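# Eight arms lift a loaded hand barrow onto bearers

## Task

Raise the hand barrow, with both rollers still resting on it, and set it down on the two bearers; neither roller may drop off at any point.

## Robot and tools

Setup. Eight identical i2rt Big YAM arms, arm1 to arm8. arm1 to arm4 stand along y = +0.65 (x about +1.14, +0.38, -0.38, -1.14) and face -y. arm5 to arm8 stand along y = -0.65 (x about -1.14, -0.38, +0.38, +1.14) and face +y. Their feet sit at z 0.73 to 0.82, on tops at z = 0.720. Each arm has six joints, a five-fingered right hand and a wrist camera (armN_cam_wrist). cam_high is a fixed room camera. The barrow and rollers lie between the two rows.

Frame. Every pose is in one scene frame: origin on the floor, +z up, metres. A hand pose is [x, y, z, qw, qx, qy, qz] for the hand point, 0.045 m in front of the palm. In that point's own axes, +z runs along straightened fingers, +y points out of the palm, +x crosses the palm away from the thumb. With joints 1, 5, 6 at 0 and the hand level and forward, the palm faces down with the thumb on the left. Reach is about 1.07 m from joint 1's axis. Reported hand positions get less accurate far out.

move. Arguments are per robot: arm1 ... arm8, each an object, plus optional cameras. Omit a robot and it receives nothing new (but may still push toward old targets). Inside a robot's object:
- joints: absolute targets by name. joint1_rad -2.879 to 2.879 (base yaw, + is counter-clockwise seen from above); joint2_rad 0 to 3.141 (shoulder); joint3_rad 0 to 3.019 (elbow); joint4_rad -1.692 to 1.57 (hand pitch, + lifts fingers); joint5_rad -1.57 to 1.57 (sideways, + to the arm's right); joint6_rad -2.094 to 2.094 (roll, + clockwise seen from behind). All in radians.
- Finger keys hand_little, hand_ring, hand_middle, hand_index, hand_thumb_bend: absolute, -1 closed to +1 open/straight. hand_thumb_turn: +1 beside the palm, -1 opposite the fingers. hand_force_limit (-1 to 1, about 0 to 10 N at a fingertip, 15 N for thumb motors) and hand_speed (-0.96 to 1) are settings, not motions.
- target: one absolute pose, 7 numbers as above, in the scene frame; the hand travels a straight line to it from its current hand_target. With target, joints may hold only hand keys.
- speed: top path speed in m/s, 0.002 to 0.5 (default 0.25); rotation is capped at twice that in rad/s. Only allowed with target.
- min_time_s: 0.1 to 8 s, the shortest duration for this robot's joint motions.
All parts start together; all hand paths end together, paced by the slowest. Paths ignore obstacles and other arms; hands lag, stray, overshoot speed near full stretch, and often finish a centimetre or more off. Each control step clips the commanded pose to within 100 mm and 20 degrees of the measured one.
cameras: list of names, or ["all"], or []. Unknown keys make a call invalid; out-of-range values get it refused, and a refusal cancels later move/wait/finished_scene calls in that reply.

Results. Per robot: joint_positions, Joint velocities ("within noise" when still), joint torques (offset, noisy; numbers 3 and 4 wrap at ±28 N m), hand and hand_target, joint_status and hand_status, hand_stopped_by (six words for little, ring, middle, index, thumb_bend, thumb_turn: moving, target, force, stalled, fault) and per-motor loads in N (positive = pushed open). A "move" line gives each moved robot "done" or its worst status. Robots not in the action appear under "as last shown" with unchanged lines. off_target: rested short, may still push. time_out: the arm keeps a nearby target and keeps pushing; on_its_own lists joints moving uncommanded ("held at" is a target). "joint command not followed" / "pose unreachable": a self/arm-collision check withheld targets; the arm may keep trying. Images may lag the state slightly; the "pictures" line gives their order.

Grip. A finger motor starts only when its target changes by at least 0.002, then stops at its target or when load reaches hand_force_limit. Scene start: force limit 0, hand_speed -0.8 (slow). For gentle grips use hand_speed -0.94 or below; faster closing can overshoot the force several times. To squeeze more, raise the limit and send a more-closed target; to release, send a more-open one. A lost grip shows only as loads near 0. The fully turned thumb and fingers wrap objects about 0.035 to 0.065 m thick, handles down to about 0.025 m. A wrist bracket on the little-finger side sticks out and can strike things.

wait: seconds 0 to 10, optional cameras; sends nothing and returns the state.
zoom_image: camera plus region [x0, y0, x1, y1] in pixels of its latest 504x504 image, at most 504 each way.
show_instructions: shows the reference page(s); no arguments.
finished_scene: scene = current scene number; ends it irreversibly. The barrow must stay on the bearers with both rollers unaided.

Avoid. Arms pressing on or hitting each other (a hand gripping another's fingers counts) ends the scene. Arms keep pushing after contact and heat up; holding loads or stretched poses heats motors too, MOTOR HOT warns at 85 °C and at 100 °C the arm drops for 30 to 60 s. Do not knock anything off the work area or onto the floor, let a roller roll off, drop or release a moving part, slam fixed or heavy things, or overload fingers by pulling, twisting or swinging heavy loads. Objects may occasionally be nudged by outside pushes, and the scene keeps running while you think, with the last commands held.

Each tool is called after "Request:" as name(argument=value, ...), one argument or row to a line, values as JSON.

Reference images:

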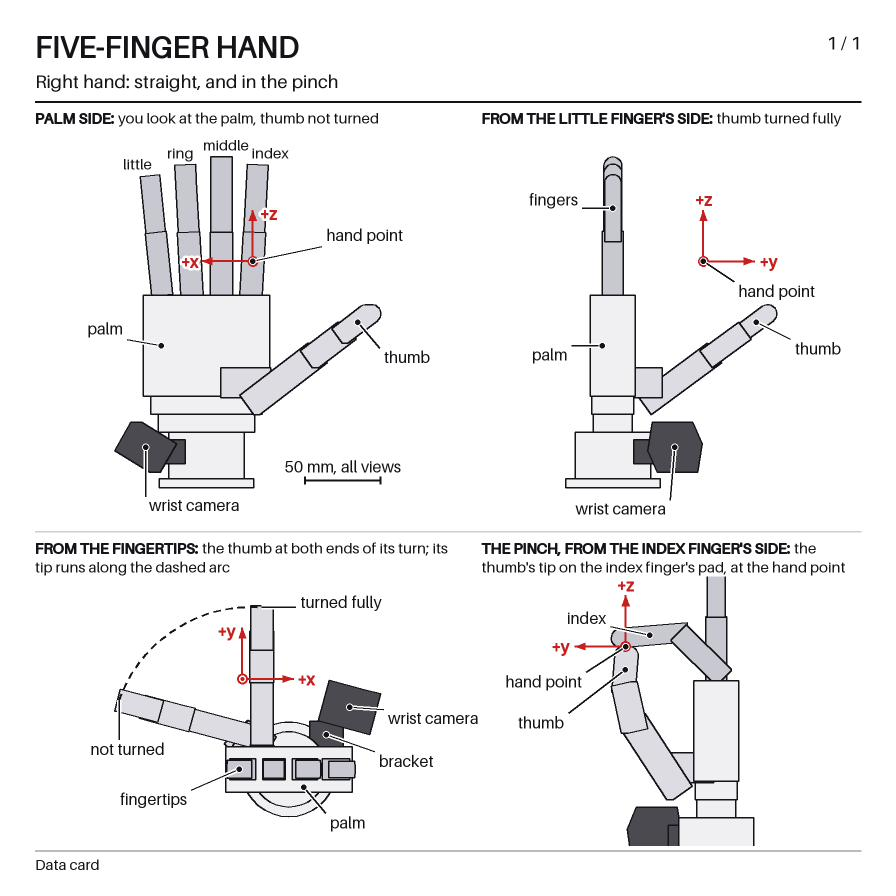

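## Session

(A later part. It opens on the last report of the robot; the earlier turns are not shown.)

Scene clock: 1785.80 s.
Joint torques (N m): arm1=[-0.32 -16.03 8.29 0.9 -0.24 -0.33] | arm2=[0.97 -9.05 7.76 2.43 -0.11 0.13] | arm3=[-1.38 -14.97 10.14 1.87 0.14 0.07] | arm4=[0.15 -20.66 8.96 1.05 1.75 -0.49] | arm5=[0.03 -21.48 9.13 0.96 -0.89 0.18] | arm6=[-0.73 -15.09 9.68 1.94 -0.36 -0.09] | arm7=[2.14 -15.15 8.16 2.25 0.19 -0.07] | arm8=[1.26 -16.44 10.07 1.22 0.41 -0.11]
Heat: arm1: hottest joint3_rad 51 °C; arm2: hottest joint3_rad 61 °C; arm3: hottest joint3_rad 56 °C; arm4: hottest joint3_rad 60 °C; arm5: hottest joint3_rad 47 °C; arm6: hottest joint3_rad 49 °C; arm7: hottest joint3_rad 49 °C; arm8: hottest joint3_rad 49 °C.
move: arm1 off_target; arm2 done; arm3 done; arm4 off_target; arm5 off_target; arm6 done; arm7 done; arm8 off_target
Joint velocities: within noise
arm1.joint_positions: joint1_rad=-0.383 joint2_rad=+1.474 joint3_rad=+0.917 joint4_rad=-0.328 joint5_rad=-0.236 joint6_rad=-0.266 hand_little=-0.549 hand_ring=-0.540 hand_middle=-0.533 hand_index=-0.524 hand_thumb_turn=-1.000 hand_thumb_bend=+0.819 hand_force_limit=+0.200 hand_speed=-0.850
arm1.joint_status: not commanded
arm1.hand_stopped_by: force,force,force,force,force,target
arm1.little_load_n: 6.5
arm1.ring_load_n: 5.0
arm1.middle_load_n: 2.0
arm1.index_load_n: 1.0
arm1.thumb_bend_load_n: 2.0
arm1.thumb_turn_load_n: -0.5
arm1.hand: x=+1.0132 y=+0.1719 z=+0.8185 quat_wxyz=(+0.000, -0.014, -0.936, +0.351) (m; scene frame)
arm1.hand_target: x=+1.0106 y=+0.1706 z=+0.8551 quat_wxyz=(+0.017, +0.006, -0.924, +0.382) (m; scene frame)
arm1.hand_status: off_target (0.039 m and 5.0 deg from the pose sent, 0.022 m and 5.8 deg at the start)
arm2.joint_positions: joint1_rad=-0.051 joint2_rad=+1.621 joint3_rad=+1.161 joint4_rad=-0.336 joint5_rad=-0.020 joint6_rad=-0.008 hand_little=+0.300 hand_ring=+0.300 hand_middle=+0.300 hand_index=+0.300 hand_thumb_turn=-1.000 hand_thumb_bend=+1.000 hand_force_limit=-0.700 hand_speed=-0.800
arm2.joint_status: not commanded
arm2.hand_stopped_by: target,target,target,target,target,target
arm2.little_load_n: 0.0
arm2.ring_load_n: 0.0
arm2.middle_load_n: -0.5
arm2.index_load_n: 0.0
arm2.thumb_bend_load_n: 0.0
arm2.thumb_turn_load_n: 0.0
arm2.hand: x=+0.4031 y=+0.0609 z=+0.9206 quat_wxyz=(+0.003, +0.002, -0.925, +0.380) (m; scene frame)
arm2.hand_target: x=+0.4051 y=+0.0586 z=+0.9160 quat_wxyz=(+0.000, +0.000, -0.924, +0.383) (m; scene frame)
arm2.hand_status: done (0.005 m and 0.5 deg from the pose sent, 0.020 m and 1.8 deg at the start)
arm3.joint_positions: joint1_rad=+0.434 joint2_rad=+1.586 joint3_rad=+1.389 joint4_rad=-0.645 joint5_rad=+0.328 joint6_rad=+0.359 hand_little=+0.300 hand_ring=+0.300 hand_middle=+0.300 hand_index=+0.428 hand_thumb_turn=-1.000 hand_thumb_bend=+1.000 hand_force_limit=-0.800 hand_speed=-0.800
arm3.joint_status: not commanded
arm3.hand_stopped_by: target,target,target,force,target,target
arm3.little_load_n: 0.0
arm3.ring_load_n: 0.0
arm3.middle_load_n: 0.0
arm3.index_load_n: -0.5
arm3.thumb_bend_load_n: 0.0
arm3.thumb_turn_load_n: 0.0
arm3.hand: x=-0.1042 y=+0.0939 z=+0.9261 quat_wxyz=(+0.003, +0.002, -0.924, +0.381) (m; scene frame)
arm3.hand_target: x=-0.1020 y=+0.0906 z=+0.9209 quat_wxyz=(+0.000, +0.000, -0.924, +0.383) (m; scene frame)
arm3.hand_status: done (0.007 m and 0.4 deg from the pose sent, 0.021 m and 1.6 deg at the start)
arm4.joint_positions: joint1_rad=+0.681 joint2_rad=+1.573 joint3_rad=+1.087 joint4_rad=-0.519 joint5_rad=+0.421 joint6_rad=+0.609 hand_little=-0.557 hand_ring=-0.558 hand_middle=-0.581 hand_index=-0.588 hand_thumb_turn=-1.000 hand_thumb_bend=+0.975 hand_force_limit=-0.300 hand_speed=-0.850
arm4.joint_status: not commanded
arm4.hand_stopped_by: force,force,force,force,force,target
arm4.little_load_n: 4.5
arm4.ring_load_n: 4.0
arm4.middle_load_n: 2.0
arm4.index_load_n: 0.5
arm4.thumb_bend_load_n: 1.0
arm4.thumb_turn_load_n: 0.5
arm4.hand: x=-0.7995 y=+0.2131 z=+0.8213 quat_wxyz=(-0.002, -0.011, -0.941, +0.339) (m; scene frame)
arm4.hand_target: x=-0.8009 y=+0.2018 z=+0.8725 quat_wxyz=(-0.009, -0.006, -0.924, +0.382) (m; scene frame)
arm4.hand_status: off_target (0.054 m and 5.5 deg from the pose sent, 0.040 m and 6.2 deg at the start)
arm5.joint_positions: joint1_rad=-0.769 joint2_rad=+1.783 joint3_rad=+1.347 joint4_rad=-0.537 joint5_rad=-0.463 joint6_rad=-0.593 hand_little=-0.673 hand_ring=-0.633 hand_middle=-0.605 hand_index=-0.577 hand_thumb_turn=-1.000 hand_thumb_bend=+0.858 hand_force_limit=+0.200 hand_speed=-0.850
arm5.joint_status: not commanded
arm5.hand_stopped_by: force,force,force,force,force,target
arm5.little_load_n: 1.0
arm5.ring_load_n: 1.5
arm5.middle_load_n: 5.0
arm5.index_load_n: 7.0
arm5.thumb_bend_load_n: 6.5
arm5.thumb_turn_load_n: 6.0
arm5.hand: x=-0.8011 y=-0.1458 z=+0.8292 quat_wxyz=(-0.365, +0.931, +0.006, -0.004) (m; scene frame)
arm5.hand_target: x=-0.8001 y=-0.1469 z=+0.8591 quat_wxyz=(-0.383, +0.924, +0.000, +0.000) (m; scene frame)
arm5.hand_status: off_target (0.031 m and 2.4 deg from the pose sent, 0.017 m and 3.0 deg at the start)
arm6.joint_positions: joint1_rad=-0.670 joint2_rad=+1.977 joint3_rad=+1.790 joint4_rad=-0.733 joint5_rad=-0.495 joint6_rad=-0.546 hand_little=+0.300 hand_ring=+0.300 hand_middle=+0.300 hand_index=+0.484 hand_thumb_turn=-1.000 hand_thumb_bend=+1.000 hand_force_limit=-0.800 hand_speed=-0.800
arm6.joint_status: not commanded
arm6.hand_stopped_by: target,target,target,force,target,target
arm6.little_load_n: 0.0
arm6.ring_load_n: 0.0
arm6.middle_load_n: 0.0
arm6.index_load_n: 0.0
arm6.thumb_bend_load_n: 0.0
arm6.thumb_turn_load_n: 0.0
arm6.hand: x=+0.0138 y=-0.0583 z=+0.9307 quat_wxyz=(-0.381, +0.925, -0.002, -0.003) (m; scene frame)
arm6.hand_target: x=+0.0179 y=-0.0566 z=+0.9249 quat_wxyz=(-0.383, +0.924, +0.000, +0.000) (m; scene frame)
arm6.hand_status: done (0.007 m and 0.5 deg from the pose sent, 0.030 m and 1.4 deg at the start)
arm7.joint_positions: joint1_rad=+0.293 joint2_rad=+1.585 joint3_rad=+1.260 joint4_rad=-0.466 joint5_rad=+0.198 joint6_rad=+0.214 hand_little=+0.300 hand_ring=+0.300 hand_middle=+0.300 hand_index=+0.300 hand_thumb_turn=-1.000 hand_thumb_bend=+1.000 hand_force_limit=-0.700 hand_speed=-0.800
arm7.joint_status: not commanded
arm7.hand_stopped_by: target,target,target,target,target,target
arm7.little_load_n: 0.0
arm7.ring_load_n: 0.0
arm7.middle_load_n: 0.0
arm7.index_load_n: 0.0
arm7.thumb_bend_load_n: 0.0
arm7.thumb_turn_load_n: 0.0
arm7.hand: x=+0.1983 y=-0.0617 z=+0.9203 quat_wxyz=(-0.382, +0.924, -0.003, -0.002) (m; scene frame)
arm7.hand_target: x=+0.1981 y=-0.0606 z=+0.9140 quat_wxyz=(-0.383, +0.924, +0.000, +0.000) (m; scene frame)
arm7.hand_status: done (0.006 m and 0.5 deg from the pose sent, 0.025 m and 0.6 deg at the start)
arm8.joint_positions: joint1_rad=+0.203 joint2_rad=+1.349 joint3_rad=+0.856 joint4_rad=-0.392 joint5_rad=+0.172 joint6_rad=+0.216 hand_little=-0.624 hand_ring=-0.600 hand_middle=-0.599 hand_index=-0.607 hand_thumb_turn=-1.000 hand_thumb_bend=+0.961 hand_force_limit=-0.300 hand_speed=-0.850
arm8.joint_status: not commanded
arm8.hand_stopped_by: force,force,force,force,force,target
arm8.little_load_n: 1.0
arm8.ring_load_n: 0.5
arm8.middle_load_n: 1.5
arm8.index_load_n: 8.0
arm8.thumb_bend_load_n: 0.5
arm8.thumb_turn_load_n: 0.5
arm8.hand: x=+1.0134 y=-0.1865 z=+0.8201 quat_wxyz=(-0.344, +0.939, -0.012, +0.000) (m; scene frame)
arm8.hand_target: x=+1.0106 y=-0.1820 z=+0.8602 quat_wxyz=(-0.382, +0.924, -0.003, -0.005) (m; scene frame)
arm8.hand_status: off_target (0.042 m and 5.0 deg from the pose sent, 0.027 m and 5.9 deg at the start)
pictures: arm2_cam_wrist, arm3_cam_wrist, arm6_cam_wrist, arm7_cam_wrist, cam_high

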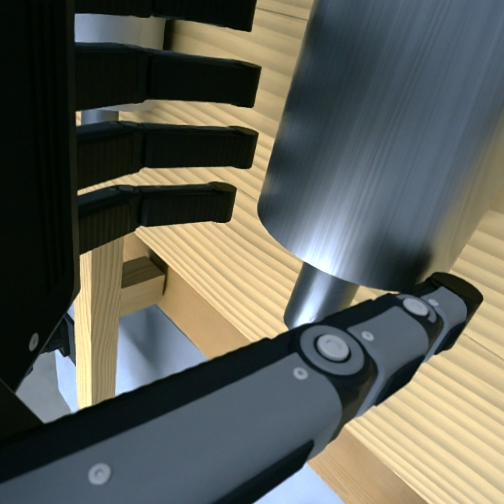

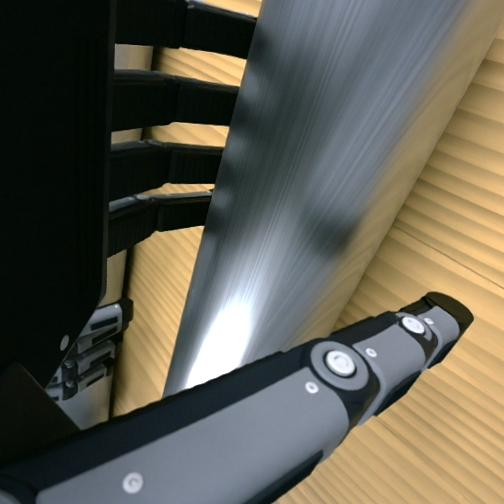

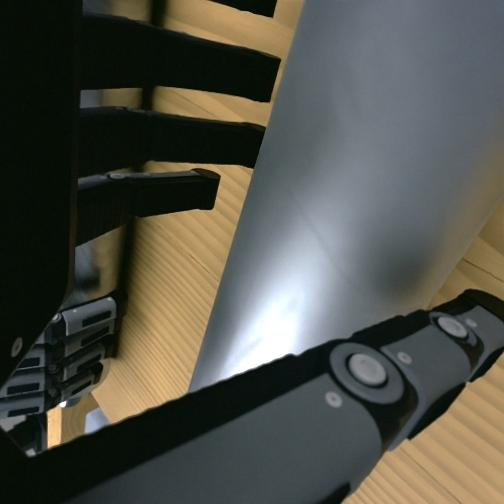

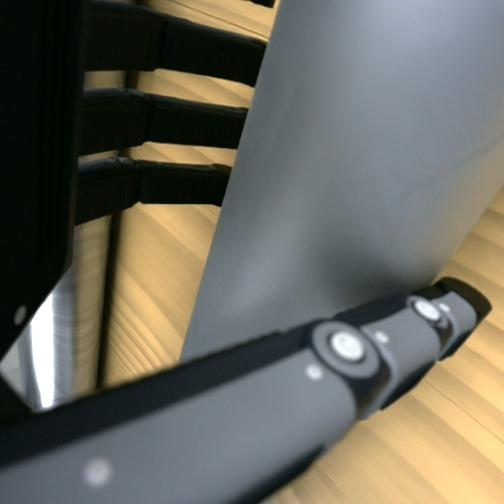

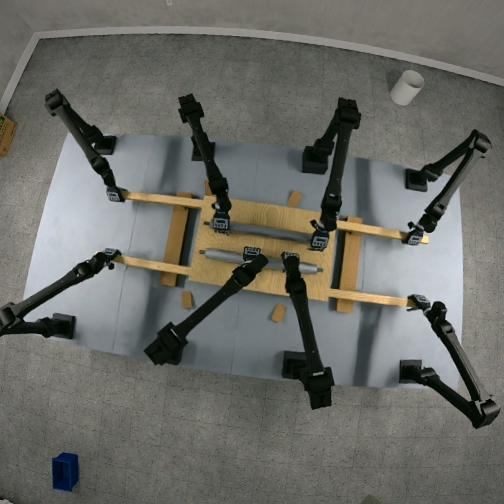

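Request:
move(
  arm1={"target": [1.0105, 0.171, 0.839, -0.0161, -0.0067, 0.9237, -0.3826], "speed": 0.025},
  arm4={"target": [-0.8006, 0.2012, 0.859, 0.0101, 0.0045, 0.9238, -0.3827], "speed": 0.025},
  arm5={"target": [-0.8000, -0.147, 0.845, 0.3827, -0.9239, 0, 0], "speed": 0.025},
  arm8={"target": [1.0105, -0.182, 0.844, 0.3827, -0.9238, 0.0023, 0.0056], "speed": 0.025},
  arm2={"target": [0.405, 0.0665, 0.904, 0, 0, 0.9239, -0.3827], "speed": 0.025},
  arm3={"target": [-0.102, 0.0945, 0.909, 0, 0, 0.9239, -0.3827], "speed": 0.025},
  arm6={"target": [0.018, -0.0595, 0.911, 0.3827, -0.9239, 0, 0], "speed": 0.025},
  arm7={"target": [0.198, -0.0605, 0.902, 0.3827, -0.9239, 0, 0], "speed": 0.025},
)

Scene clock: 1806.73 s.
Joint torques (N m): arm1=[0.44 -15.09 7.64 1.42 -0.27 -0.39] | arm2=[1.03 -9.23 7.58 2.43 -0.11 0.12] | arm3=[-1.14 -14.92 10.02 1.89 0.23 0.11] | arm4=[0.73 -19.08 8.02 1.85 1.53 -0.43] | arm5=[0.15 -20.19 7.88 2.17 -0.8 0.11] | arm6=[-0.97 -14.97 9.55 1.99 -0.43 -0.11] | arm7=[2.2 -14.86 7.94 2.32 0.21 -0.06] | arm8=[1.2 -15.09 9.37 1.44 0.33 -0.11]
Heat: arm1: hottest joint3_rad 50 °C; arm2: hottest joint3_rad 57 °C; arm3: hottest joint3_rad 55 °C; arm4: hottest joint3_rad 52 °C; arm5: hottest joint3_rad 44 °C; arm6: hottest joint3_rad 47 °C; arm7: hottest joint3_rad 48 °C; arm8: hottest joint3_rad 50 °C.
move: arm1 off_target; arm2 done; arm3 done; arm4 off_target; arm5 off_target; arm6 done; arm7 done; arm8 off_target
Joint velocities: within noise
arm1.joint_positions: joint1_rad=-0.383 joint2_rad=+1.483 joint3_rad=+0.895 joint4_rad=-0.283 joint5_rad=-0.236 joint6_rad=-0.263 hand_little=-0.549 hand_ring=-0.540 hand_middle=-0.533 hand_index=-0.524 hand_thumb_turn=-1.000 hand_thumb_bend=+0.818 hand_force_limit=+0.200 hand_speed=-0.850
arm1.joint_status: not commanded
arm1.hand_stopped_by: force,force,force,force,force,target
arm1.little_load_n: 5.5
arm1.ring_load_n: 4.5
arm1.middle_load_n: 2.5
arm1.index_load_n: 1.0
arm1.thumb_bend_load_n: 2.0
arm1.thumb_turn_load_n: -0.5
arm1.hand: x=+1.0133 y=+0.1716 z=+0.8096 quat_wxyz=(+0.001, -0.014, -0.934, +0.356) (m; scene frame)
arm1.hand_target: x=+1.0105 y=+0.1707 z=+0.8379 quat_wxyz=(+0.017, +0.006, -0.924, +0.382) (m; scene frame)
arm1.hand_status: off_target (0.030 m and 4.4 deg from the pose sent, 0.021 m and 4.9 deg at the start)
arm2.joint_positions: joint1_rad=-0.051 joint2_rad=+1.621 joint3_rad=+1.121 joint4_rad=-0.299 joint5_rad=-0.020 joint6_rad=-0.008 hand_little=+0.300 hand_ring=+0.300 hand_middle=+0.300 hand_index=+0.300 hand_thumb_turn=-1.000 hand_thumb_bend=+1.000 hand_force_limit=-0.700 hand_speed=-0.800
arm2.joint_status: not commanded
arm2.hand_stopped_by: target,target,target,target,target,target
arm2.little_load_n: 0.0
arm2.ring_load_n: 0.0
arm2.middle_load_n: 0.0
arm2.index_load_n: 0.0
arm2.thumb_bend_load_n: 0.0
arm2.thumb_turn_load_n: 0.0
arm2.hand: x=+0.4031 y=+0.0686 z=+0.9065 quat_wxyz=(+0.003, +0.002, -0.925, +0.379) (m; scene frame)
arm2.hand_target: x=+0.4051 y=+0.0666 z=+0.9039 quat_wxyz=(+0.000, +0.000, -0.924, +0.383) (m; scene frame)
arm2.hand_status: done (0.004 m and 0.6 deg from the pose sent, 0.018 m and 0.5 deg at the start)
arm3.joint_positions: joint1_rad=+0.434 joint2_rad=+1.586 joint3_rad=+1.355 joint4_rad=-0.613 joint5_rad=+0.328 joint6_rad=+0.359 hand_little=+0.300 hand_ring=+0.300 hand_middle=+0.300 hand_index=+0.428 hand_thumb_turn=-1.000 hand_thumb_bend=+1.000 hand_force_limit=-0.800 hand_speed=-0.800
arm3.joint_status: not commanded
arm3.hand_stopped_by: target,target,target,force,target,target
arm3.little_load_n: 0.0
arm3.ring_load_n: 0.0
arm3.middle_load_n: 0.0
arm3.index_load_n: 0.0
arm3.thumb_bend_load_n: 0.0
arm3.thumb_turn_load_n: 0.0
arm3.hand: x=-0.1059 y=+0.0968 z=+0.9133 quat_wxyz=(+0.003, +0.003, -0.925, +0.381) (m; scene frame)
arm3.hand_target: x=-0.1020 y=+0.0945 z=+0.9090 quat_wxyz=(+0.000, +0.000, -0.924, +0.383) (m; scene frame)
arm3.hand_status: done (0.006 m and 0.5 deg from the pose sent, 0.017 m and 0.4 deg at the start)
arm4.joint_positions: joint1_rad=+0.683 joint2_rad=+1.572 joint3_rad=+1.077 joint4_rad=-0.502 joint5_rad=+0.427 joint6_rad=+0.607 hand_little=-0.558 hand_ring=-0.558 hand_middle=-0.581 hand_index=-0.588 hand_thumb_turn=-1.000 hand_thumb_bend=+0.975 hand_force_limit=-0.300 hand_speed=-0.850
arm4.joint_status: not commanded
arm4.hand_stopped_by: force,force,force,force,force,target
arm4.little_load_n: 1.5
arm4.ring_load_n: 1.5
arm4.middle_load_n: 1.5
arm4.index_load_n: 1.0
arm4.thumb_bend_load_n: 0.5
arm4.thumb_turn_load_n: 0.5
arm4.hand: x=-0.7999 y=+0.2129 z=+0.8196 quat_wxyz=(-0.002, -0.011, -0.939, +0.343) (m; scene frame)
arm4.hand_target: x=-0.8009 y=+0.2018 z=+0.8582 quat_wxyz=(-0.009, -0.006, -0.924, +0.382) (m; scene frame)
arm4.hand_status: off_target (0.041 m and 5.0 deg from the pose sent, 0.040 m and 5.6 deg at the start)
arm5.joint_positions: joint1_rad=-0.769 joint2_rad=+1.782 joint3_rad=+1.342 joint4_rad=-0.529 joint5_rad=-0.465 joint6_rad=-0.587 hand_little=-0.673 hand_ring=-0.633 hand_middle=-0.605 hand_index=-0.577 hand_thumb_turn=-1.000 hand_thumb_bend=+0.858 hand_force_limit=+0.200 hand_speed=-0.850
arm5.joint_status: not commanded
arm5.hand_stopped_by: force,force,force,force,force,target
arm5.little_load_n: 1.5
arm5.ring_load_n: 1.5
arm5.middle_load_n: 3.5
arm5.index_load_n: 5.0
arm5.thumb_bend_load_n: 6.0
arm5.thumb_turn_load_n: 3.0
arm5.hand: x=-0.8018 y=-0.1454 z=+0.8283 quat_wxyz=(-0.366, +0.930, +0.004, -0.005) (m; scene frame)
arm5.hand_target: x=-0.8001 y=-0.1470 z=+0.8447 quat_wxyz=(-0.382, +0.924, +0.000, +0.000) (m; scene frame)
arm5.hand_status: off_target (0.017 m and 2.1 deg from the pose sent, 0.016 m and 2.4 deg at the start)
arm6.joint_positions: joint1_rad=-0.670 joint2_rad=+1.979 joint3_rad=+1.757 joint4_rad=-0.698 joint5_rad=-0.495 joint6_rad=-0.546 hand_little=+0.300 hand_ring=+0.300 hand_middle=+0.300 hand_index=+0.484 hand_thumb_turn=-1.000 hand_thumb_bend=+1.000 hand_force_limit=-0.800 hand_speed=-0.800
arm6.joint_status: not commanded
arm6.hand_stopped_by: target,target,target,force,target,target
arm6.little_load_n: 0.0
arm6.ring_load_n: 0.0
arm6.middle_load_n: 0.0
arm6.index_load_n: 0.0
arm6.thumb_bend_load_n: 0.5
arm6.thumb_turn_load_n: 0.0
arm6.hand: x=+0.0124 y=-0.0601 z=+0.9173 quat_wxyz=(-0.381, +0.925, -0.002, -0.003) (m; scene frame)
arm6.hand_target: x=+0.0178 y=-0.0596 z=+0.9110 quat_wxyz=(-0.383, +0.924, +0.000, +0.000) (m; scene frame)
arm6.hand_status: done (0.008 m and 0.5 deg from the pose sent, 0.020 m and 0.5 deg at the start)
arm7.joint_positions: joint1_rad=+0.293 joint2_rad=+1.593 joint3_rad=+1.242 joint4_rad=-0.435 joint5_rad=+0.198 joint6_rad=+0.214 hand_little=+0.300 hand_ring=+0.300 hand_middle=+0.300 hand_index=+0.300 hand_thumb_turn=-1.000 hand_thumb_bend=+1.000 hand_force_limit=-0.700 hand_speed=-0.800
arm7.joint_status: not commanded
arm7.hand_stopped_by: target,target,target,target,target,target
arm7.little_load_n: 0.0
arm7.ring_load_n: 0.0
arm7.middle_load_n: -0.5
arm7.index_load_n: 0.0
arm7.thumb_bend_load_n: 0.0
arm7.thumb_turn_load_n: 0.0
arm7.hand: x=+0.1982 y=-0.0610 z=+0.9111 quat_wxyz=(-0.385, +0.923, -0.004, -0.003) (m; scene frame)
arm7.hand_target: x=+0.1981 y=-0.0605 z=+0.9023 quat_wxyz=(-0.383, +0.924, +0.000, +0.000) (m; scene frame)
arm7.hand_status: done (0.009 m and 0.6 deg from the pose sent, 0.018 m and 0.5 deg at the start)
arm8.joint_positions: joint1_rad=+0.204 joint2_rad=+1.354 joint3_rad=+0.832 joint4_rad=-0.344 joint5_rad=+0.173 joint6_rad=+0.216 hand_little=-0.624 hand_ring=-0.599 hand_middle=-0.599 hand_index=-0.607 hand_thumb_turn=-1.000 hand_thumb_bend=+0.961 hand_force_limit=-0.300 hand_speed=-0.850
arm8.joint_status: not commanded
arm8.hand_stopped_by: force,force,force,force,force,target
arm8.little_load_n: 1.0
arm8.ring_load_n: 0.5
arm8.middle_load_n: 1.5
arm8.index_load_n: 7.5
arm8.thumb_bend_load_n: 0.5
arm8.thumb_turn_load_n: 0.0
arm8.hand: x=+1.0133 y=-0.1855 z=+0.8126 quat_wxyz=(-0.352, +0.936, -0.012, -0.002) (m; scene frame)
arm8.hand_target: x=+1.0104 y=-0.1819 z=+0.8430 quat_wxyz=(-0.383, +0.924, -0.003, -0.005) (m; scene frame)
arm8.hand_status: off_target (0.032 m and 4.0 deg from the pose sent, 0.024 m and 4.9 deg at the start)
pictures: none

Request:
move(
  arm1={"target": [1.0105, 0.171, 0.819, -0.0161, -0.0067, 0.9237, -0.3826], "speed": 0.025},
  arm4={"target": [-0.8006, 0.2082, 0.841, 0.0101, 0.0045, 0.9238, -0.3827], "speed": 0.025},
  arm5={"target": [-0.8000, -0.147, 0.833, 0.3827, -0.9239, 0, 0], "speed": 0.025},
  arm8={"target": [1.0105, -0.184, 0.825, 0.3827, -0.9238, 0.0023, 0.0056], "speed": 0.025},
)

Scene clock: 1817.50 s.
Joint torques (N m): arm1=[0.91 -13.1 6.95 1.81 -0.12 -0.46] | arm2=[0.85 -9.29 7.65 2.44 -0.11 0.13] | arm3=[-1.14 -15.09 10.06 1.85 0.23 0.12] | arm4=[0.15 -17.61 6.97 1.76 1.1 -0.29] | arm5=[-0.09 -18.61 7.35 2.74 -0.74 0.09] | arm6=[-0.97 -15.03 9.58 1.89 -0.43 -0.11] | arm7=[2.02 -14.74 7.9 2.35 0.18 -0.07] | arm8=[1.26 -12.81 8.02 2.06 0.23 -0.06]
Heat: arm1: hottest joint3_rad 49 °C; arm2: hottest joint3_rad 55 °C; arm3: hottest joint3_rad 54 °C; arm4: hottest joint3_rad 50 °C; arm5: hottest joint3_rad 43 °C; arm6: hottest joint3_rad 46 °C; arm7: hottest joint3_rad 49 °C; arm8: hottest joint3_rad 48 °C.
move: arm1 off_target; arm4 off_target; arm5 done; arm8 off_target
Joint velocities: within noise
arm1.joint_positions: joint1_rad=-0.383 joint2_rad=+1.483 joint3_rad=+0.876 joint4_rad=-0.244 joint5_rad=-0.239 joint6_rad=-0.254 hand_little=-0.549 hand_ring=-0.540 hand_middle=-0.533 hand_index=-0.524 hand_thumb_turn=-1.000 hand_thumb_bend=+0.818 hand_force_limit=+0.200 hand_speed=-0.850
arm1.joint_status: not commanded
arm1.hand_stopped_by: force,force,force,force,force,target
arm1.little_load_n: 3.0
arm1.ring_load_n: 3.0
arm1.middle_load_n: 1.5
arm1.index_load_n: 0.5
arm1.thumb_bend_load_n: 3.0
arm1.thumb_turn_load_n: -1.0
arm1.hand: x=+1.0142 y=+0.1706 z=+0.8066 quat_wxyz=(+0.002, -0.016, -0.931, +0.366) (m; scene frame)
arm1.hand_target: x=+1.0105 y=+0.1710 z=+0.8188 quat_wxyz=(+0.016, +0.006, -0.924, +0.382) (m; scene frame)
arm1.hand_status: off_target (0.013 m and 3.8 deg from the pose sent, 0.010 m and 4.4 deg at the start)
arm2, arm3, arm6, arm7: as last shown
arm2.hand_target: x=+0.4051 y=+0.0666 z=+0.9039 quat_wxyz=(+0.000, +0.000, -0.924, +0.382) (m; scene frame)
arm3.hand_target: x=-0.1020 y=+0.0946 z=+0.9090 quat_wxyz=(+0.000, +0.000, -0.924, +0.383) (m; scene frame)
arm4.joint_positions: joint1_rad=+0.687 joint2_rad=+1.562 joint3_rad=+1.049 joint4_rad=-0.450 joint5_rad=+0.442 joint6_rad=+0.601 hand_little=-0.558 hand_ring=-0.558 hand_middle=-0.581 hand_index=-0.588 hand_thumb_turn=-1.000 hand_thumb_bend=+0.975 hand_force_limit=-0.300 hand_speed=-0.850
arm4.joint_status: not commanded
arm4.hand_stopped_by: force,force,force,force,force,target
arm4.little_load_n: 0.0
arm4.ring_load_n: 0.0
arm4.middle_load_n: 1.0
arm4.index_load_n: 2.5
arm4.thumb_bend_load_n: 1.0
arm4.thumb_turn_load_n: 1.0
arm4.hand: x=-0.7999 y=+0.2117 z=+0.8188 quat_wxyz=(-0.006, -0.012, -0.933, +0.359) (m; scene frame)
arm4.hand_target: x=-0.8006 y=+0.2082 z=+0.8405 quat_wxyz=(-0.010, -0.005, -0.924, +0.382) (m; scene frame)
arm4.hand_status: off_target (0.023 m and 3.1 deg from the pose sent, 0.022 m and 5.0 deg at the start)
arm5.joint_positions: joint1_rad=-0.769 joint2_rad=+1.780 joint3_rad=+1.333 joint4_rad=-0.513 joint5_rad=-0.466 joint6_rad=-0.585 hand_little=-0.673 hand_ring=-0.633 hand_middle=-0.605 hand_index=-0.577 hand_thumb_turn=-1.000 hand_thumb_bend=+0.858 hand_force_limit=+0.200 hand_speed=-0.850
arm5.joint_status: not commanded
arm5.hand_stopped_by: force,force,force,force,force,target
arm5.little_load_n: 3.0
arm5.ring_load_n: 2.5
arm5.middle_load_n: 3.5
arm5.index_load_n: 4.5
arm5.thumb_bend_load_n: 5.5
arm5.thumb_turn_load_n: 0.0
arm5.hand: x=-0.8019 y=-0.1450 z=+0.8276 quat_wxyz=(-0.370, +0.929, +0.004, -0.003) (m; scene frame)
arm5.hand_target: x=-0.8000 y=-0.1471 z=+0.8330 quat_wxyz=(-0.382, +0.924, +0.000, +0.000) (m; scene frame)
arm5.hand_status: done (0.006 m and 1.7 deg from the pose sent, 0.005 m and 2.1 deg at the start)
arm6.joint_positions: joint1_rad=-0.670 joint2_rad=+1.980 joint3_rad=+1.757 joint4_rad=-0.698 joint5_rad=-0.495 joint6_rad=-0.546 hand_little=+0.300 hand_ring=+0.300 hand_middle=+0.300 hand_index=+0.484 hand_thumb_turn=-1.000 hand_thumb_bend=+1.000 hand_force_limit=-0.800 hand_speed=-0.800
arm6.thumb_bend_load_n: 0.0
arm6.hand: x=+0.0125 y=-0.0600 z=+0.9171 quat_wxyz=(-0.381, +0.925, -0.002, -0.003) (m; scene frame)
arm6.hand_target: x=+0.0179 y=-0.0596 z=+0.9110 quat_wxyz=(-0.383, +0.924, +0.000, +0.000) (m; scene frame)
arm7.joint_positions: joint1_rad=+0.293 joint2_rad=+1.594 joint3_rad=+1.242 joint4_rad=-0.435 joint5_rad=+0.198 joint6_rad=+0.214 hand_little=+0.300 hand_ring=+0.300 hand_middle=+0.300 hand_index=+0.300 hand_thumb_turn=-1.000 hand_thumb_bend=+1.000 hand_force_limit=-0.700 hand_speed=-0.800
arm7.middle_load_n: 0.0
arm7.hand: x=+0.1982 y=-0.0610 z=+0.9107 quat_wxyz=(-0.384, +0.923, -0.004, -0.003) (m; scene frame)
arm7.hand_target: x=+0.1981 y=-0.0605 z=+0.9021 quat_wxyz=(-0.383, +0.924, +0.000, +0.000) (m; scene frame)
arm8.joint_positions: joint1_rad=+0.204 joint2_rad=+1.351 joint3_rad=+0.812 joint4_rad=-0.302 joint5_rad=+0.176 joint6_rad=+0.210 hand_little=-0.624 hand_ring=-0.600 hand_middle=-0.599 hand_index=-0.607 hand_thumb_turn=-1.000 hand_thumb_bend=+0.961 hand_force_limit=-0.300 hand_speed=-0.850
arm8.joint_status: not commanded
arm8.hand_stopped_by: force,force,force,force,force,target
arm8.little_load_n: 0.5
arm8.ring_load_n: 0.0
arm8.middle_load_n: 1.0
arm8.index_load_n: 6.5
arm8.thumb_bend_load_n: 2.5
arm8.thumb_turn_load_n: 1.0
arm8.hand: x=+1.0136 y=-0.1842 z=+0.8102 quat_wxyz=(-0.363, +0.932, -0.011, -0.003) (m; scene frame)
arm8.hand_target: x=+1.0106 y=-0.1839 z=+0.8247 quat_wxyz=(-0.382, +0.924, -0.003, -0.006) (m; scene frame)
arm8.hand_status: off_target (0.015 m and 2.6 deg from the pose sent, 0.013 m and 4.0 deg at the start)
pictures: none

Request:
move(
  arm1={"target": [1.0130, 0.171, 0.808, -0.0161, -0.0067, 0.9237, -0.3826], "speed": 0.025},
  arm4={"target": [-0.8000, 0.2102, 0.824, 0.0101, 0.0045, 0.9238, -0.3827], "speed": 0.025},
  arm5={"target": [-0.8010, -0.146, 0.829, 0.3827, -0.9239, 0, 0], "speed": 0.025},
  arm8={"target": [1.0120, -0.184, 0.813, 0.3827, -0.9238, 0.0023, 0.0056], "speed": 0.025},
  cameras=["arm2_cam_wrist", "arm3_cam_wrist", "arm6_cam_wrist", "arm7_cam_wrist", "cam_high"],
)

Request:
zoom_image(
  camera="cam_high",
  region=[165, 185, 215, 235],
)

Request:
zoom_image(
  camera="cam_high",
  region=[330, 205, 380, 255],
)

Request:
zoom_image(
  camera="arm2_cam_wrist",
  region=[70, 200, 320, 450],
)

Scene clock: 1836.97 s.
Joint torques (N m): arm1=[0.73 -10.58 6.69 2.19 0.11 -0.51] | arm2=[0.85 -9.29 7.65 2.4 -0.11 0.13] | arm3=[-0.97 -15.09 10.03 1.87 0.23 0.1] | arm4=[0.67 -14.39 6.5 1.98 0.85 -0.2] | arm5=[0.21 -18.14 7.24 2.93 -0.65 0.09] | arm6=[-0.97 -15.03 9.58 1.91 -0.43 -0.11] | arm7=[2.32 -14.92 7.98 2.3 0.18 -0.07] | arm8=[0.91 -10.64 7.61 2.3 0.11 -0.04]
Heat: arm1: hottest joint3_rad 47 °C; arm2: hottest joint3_rad 53 °C; arm3: hottest joint3_rad 53 °C; arm4: hottest joint3_rad 47 °C; arm5: hottest joint3_rad 40 °C; arm6: hottest joint3_rad 44 °C; arm7: hottest joint3_rad 49 °C; arm8: hottest joint3_rad 47 °C.
move: arm1 off_target; arm4 done; arm5 done; arm8 done
Joint velocities: within noise
arm1.joint_positions: joint1_rad=-0.383 joint2_rad=+1.479 joint3_rad=+0.861 joint4_rad=-0.214 joint5_rad=-0.240 joint6_rad=-0.248 hand_little=-0.549 hand_ring=-0.540 hand_middle=-0.533 hand_index=-0.524 hand_thumb_turn=-1.000 hand_thumb_bend=+0.818 hand_force_limit=+0.200 hand_speed=-0.850
arm1.joint_status: not commanded
arm1.hand_stopped_by: force,force,force,force,force,target
arm1.little_load_n: 3.0
arm1.ring_load_n: 3.0
arm1.middle_load_n: 1.0
arm1.index_load_n: 0.5
arm1.thumb_bend_load_n: 3.5
arm1.thumb_turn_load_n: -1.0
arm1.hand: x=+1.0144 y=+0.1696 z=+0.8057 quat_wxyz=(+0.003, -0.017, -0.927, +0.374) (m; scene frame)
arm1.hand_target: x=+1.0129 y=+0.1710 z=+0.8079 quat_wxyz=(+0.016, +0.006, -0.924, +0.382) (m; scene frame)
arm1.hand_status: off_target (0.003 m and 3.3 deg from the pose sent, 0.002 m and 3.7 deg at the start)
arm2, arm3, arm6, arm7: as last shown
arm4.joint_positions: joint1_rad=+0.690 joint2_rad=+1.556 joint3_rad=+1.029 joint4_rad=-0.409 joint5_rad=+0.451 joint6_rad=+0.594 hand_little=-0.558 hand_ring=-0.558 hand_middle=-0.581 hand_index=-0.588 hand_thumb_turn=-1.000 hand_thumb_bend=+0.975 hand_force_limit=-0.300 hand_speed=-0.850
arm4.joint_status: not commanded
arm4.hand_stopped_by: force,force,force,force,force,target
arm4.little_load_n: 0.0
arm4.ring_load_n: 0.0
arm4.middle_load_n: 0.5
arm4.index_load_n: 3.0
arm4.thumb_bend_load_n: 1.5
arm4.thumb_turn_load_n: 1.5
arm4.hand: x=-0.7996 y=+0.2107 z=+0.8181 quat_wxyz=(-0.011, -0.012, -0.929, +0.371) (m; scene frame)
arm4.hand_target: x=-0.7999 y=+0.2102 z=+0.8240 quat_wxyz=(-0.010, -0.005, -0.924, +0.382) (m; scene frame)
arm4.hand_status: done (0.006 m and 1.7 deg from the pose sent, 0.005 m and 3.1 deg at the start)
arm5.joint_positions: joint1_rad=-0.769 joint2_rad=+1.778 joint3_rad=+1.329 joint4_rad=-0.506 joint5_rad=-0.467 joint6_rad=-0.582 hand_little=-0.673 hand_ring=-0.633 hand_middle=-0.605 hand_index=-0.577 hand_thumb_turn=-1.000 hand_thumb_bend=+0.858 hand_force_limit=+0.200 hand_speed=-0.850
arm5.joint_status: not commanded
arm5.hand_stopped_by: force,force,force,force,force,target
arm5.little_load_n: 3.0
arm5.ring_load_n: 2.5
arm5.middle_load_n: 4.0
arm5.index_load_n: 4.0
arm5.thumb_bend_load_n: 5.0
arm5.thumb_turn_load_n: -0.5
arm5.hand: x=-0.8021 y=-0.1447 z=+0.8273 quat_wxyz=(-0.372, +0.928, +0.004, -0.002) (m; scene frame)
arm5.hand_target: x=-0.8011 y=-0.1461 z=+0.8291 quat_wxyz=(-0.382, +0.924, +0.000, +0.000) (m; scene frame)
arm5.hand_status: done (0.002 m and 1.4 deg from the pose sent, 0.002 m and 1.7 deg at the start)
arm8.joint_positions: joint1_rad=+0.204 joint2_rad=+1.346 joint3_rad=+0.796 joint4_rad=-0.270 joint5_rad=+0.176 joint6_rad=+0.205 hand_little=-0.624 hand_ring=-0.600 hand_middle=-0.599 hand_index=-0.607 hand_thumb_turn=-1.000 hand_thumb_bend=+0.961 hand_force_limit=-0.300 hand_speed=-0.850
arm8.joint_status: not commanded
arm8.hand_stopped_by: force,force,force,force,force,target
arm8.little_load_n: 0.0
arm8.ring_load_n: 0.0
arm8.middle_load_n: 0.5
arm8.index_load_n: 7.0
arm8.thumb_bend_load_n: 3.5
arm8.thumb_turn_load_n: 2.0
arm8.hand: x=+1.0135 y=-0.1830 z=+0.8099 quat_wxyz=(-0.373, +0.928, -0.010, -0.004) (m; scene frame)
arm8.hand_target: x=+1.0121 y=-0.1839 z=+0.8131 quat_wxyz=(-0.383, +0.924, -0.002, -0.006) (m; scene frame)
arm8.hand_status: done (0.004 m and 1.5 deg from the pose sent, 0.003 m and 2.6 deg at the start)
pictures: arm2_cam_wrist, arm3_cam_wrist, arm6_cam_wrist, arm7_cam_wrist, cam_high

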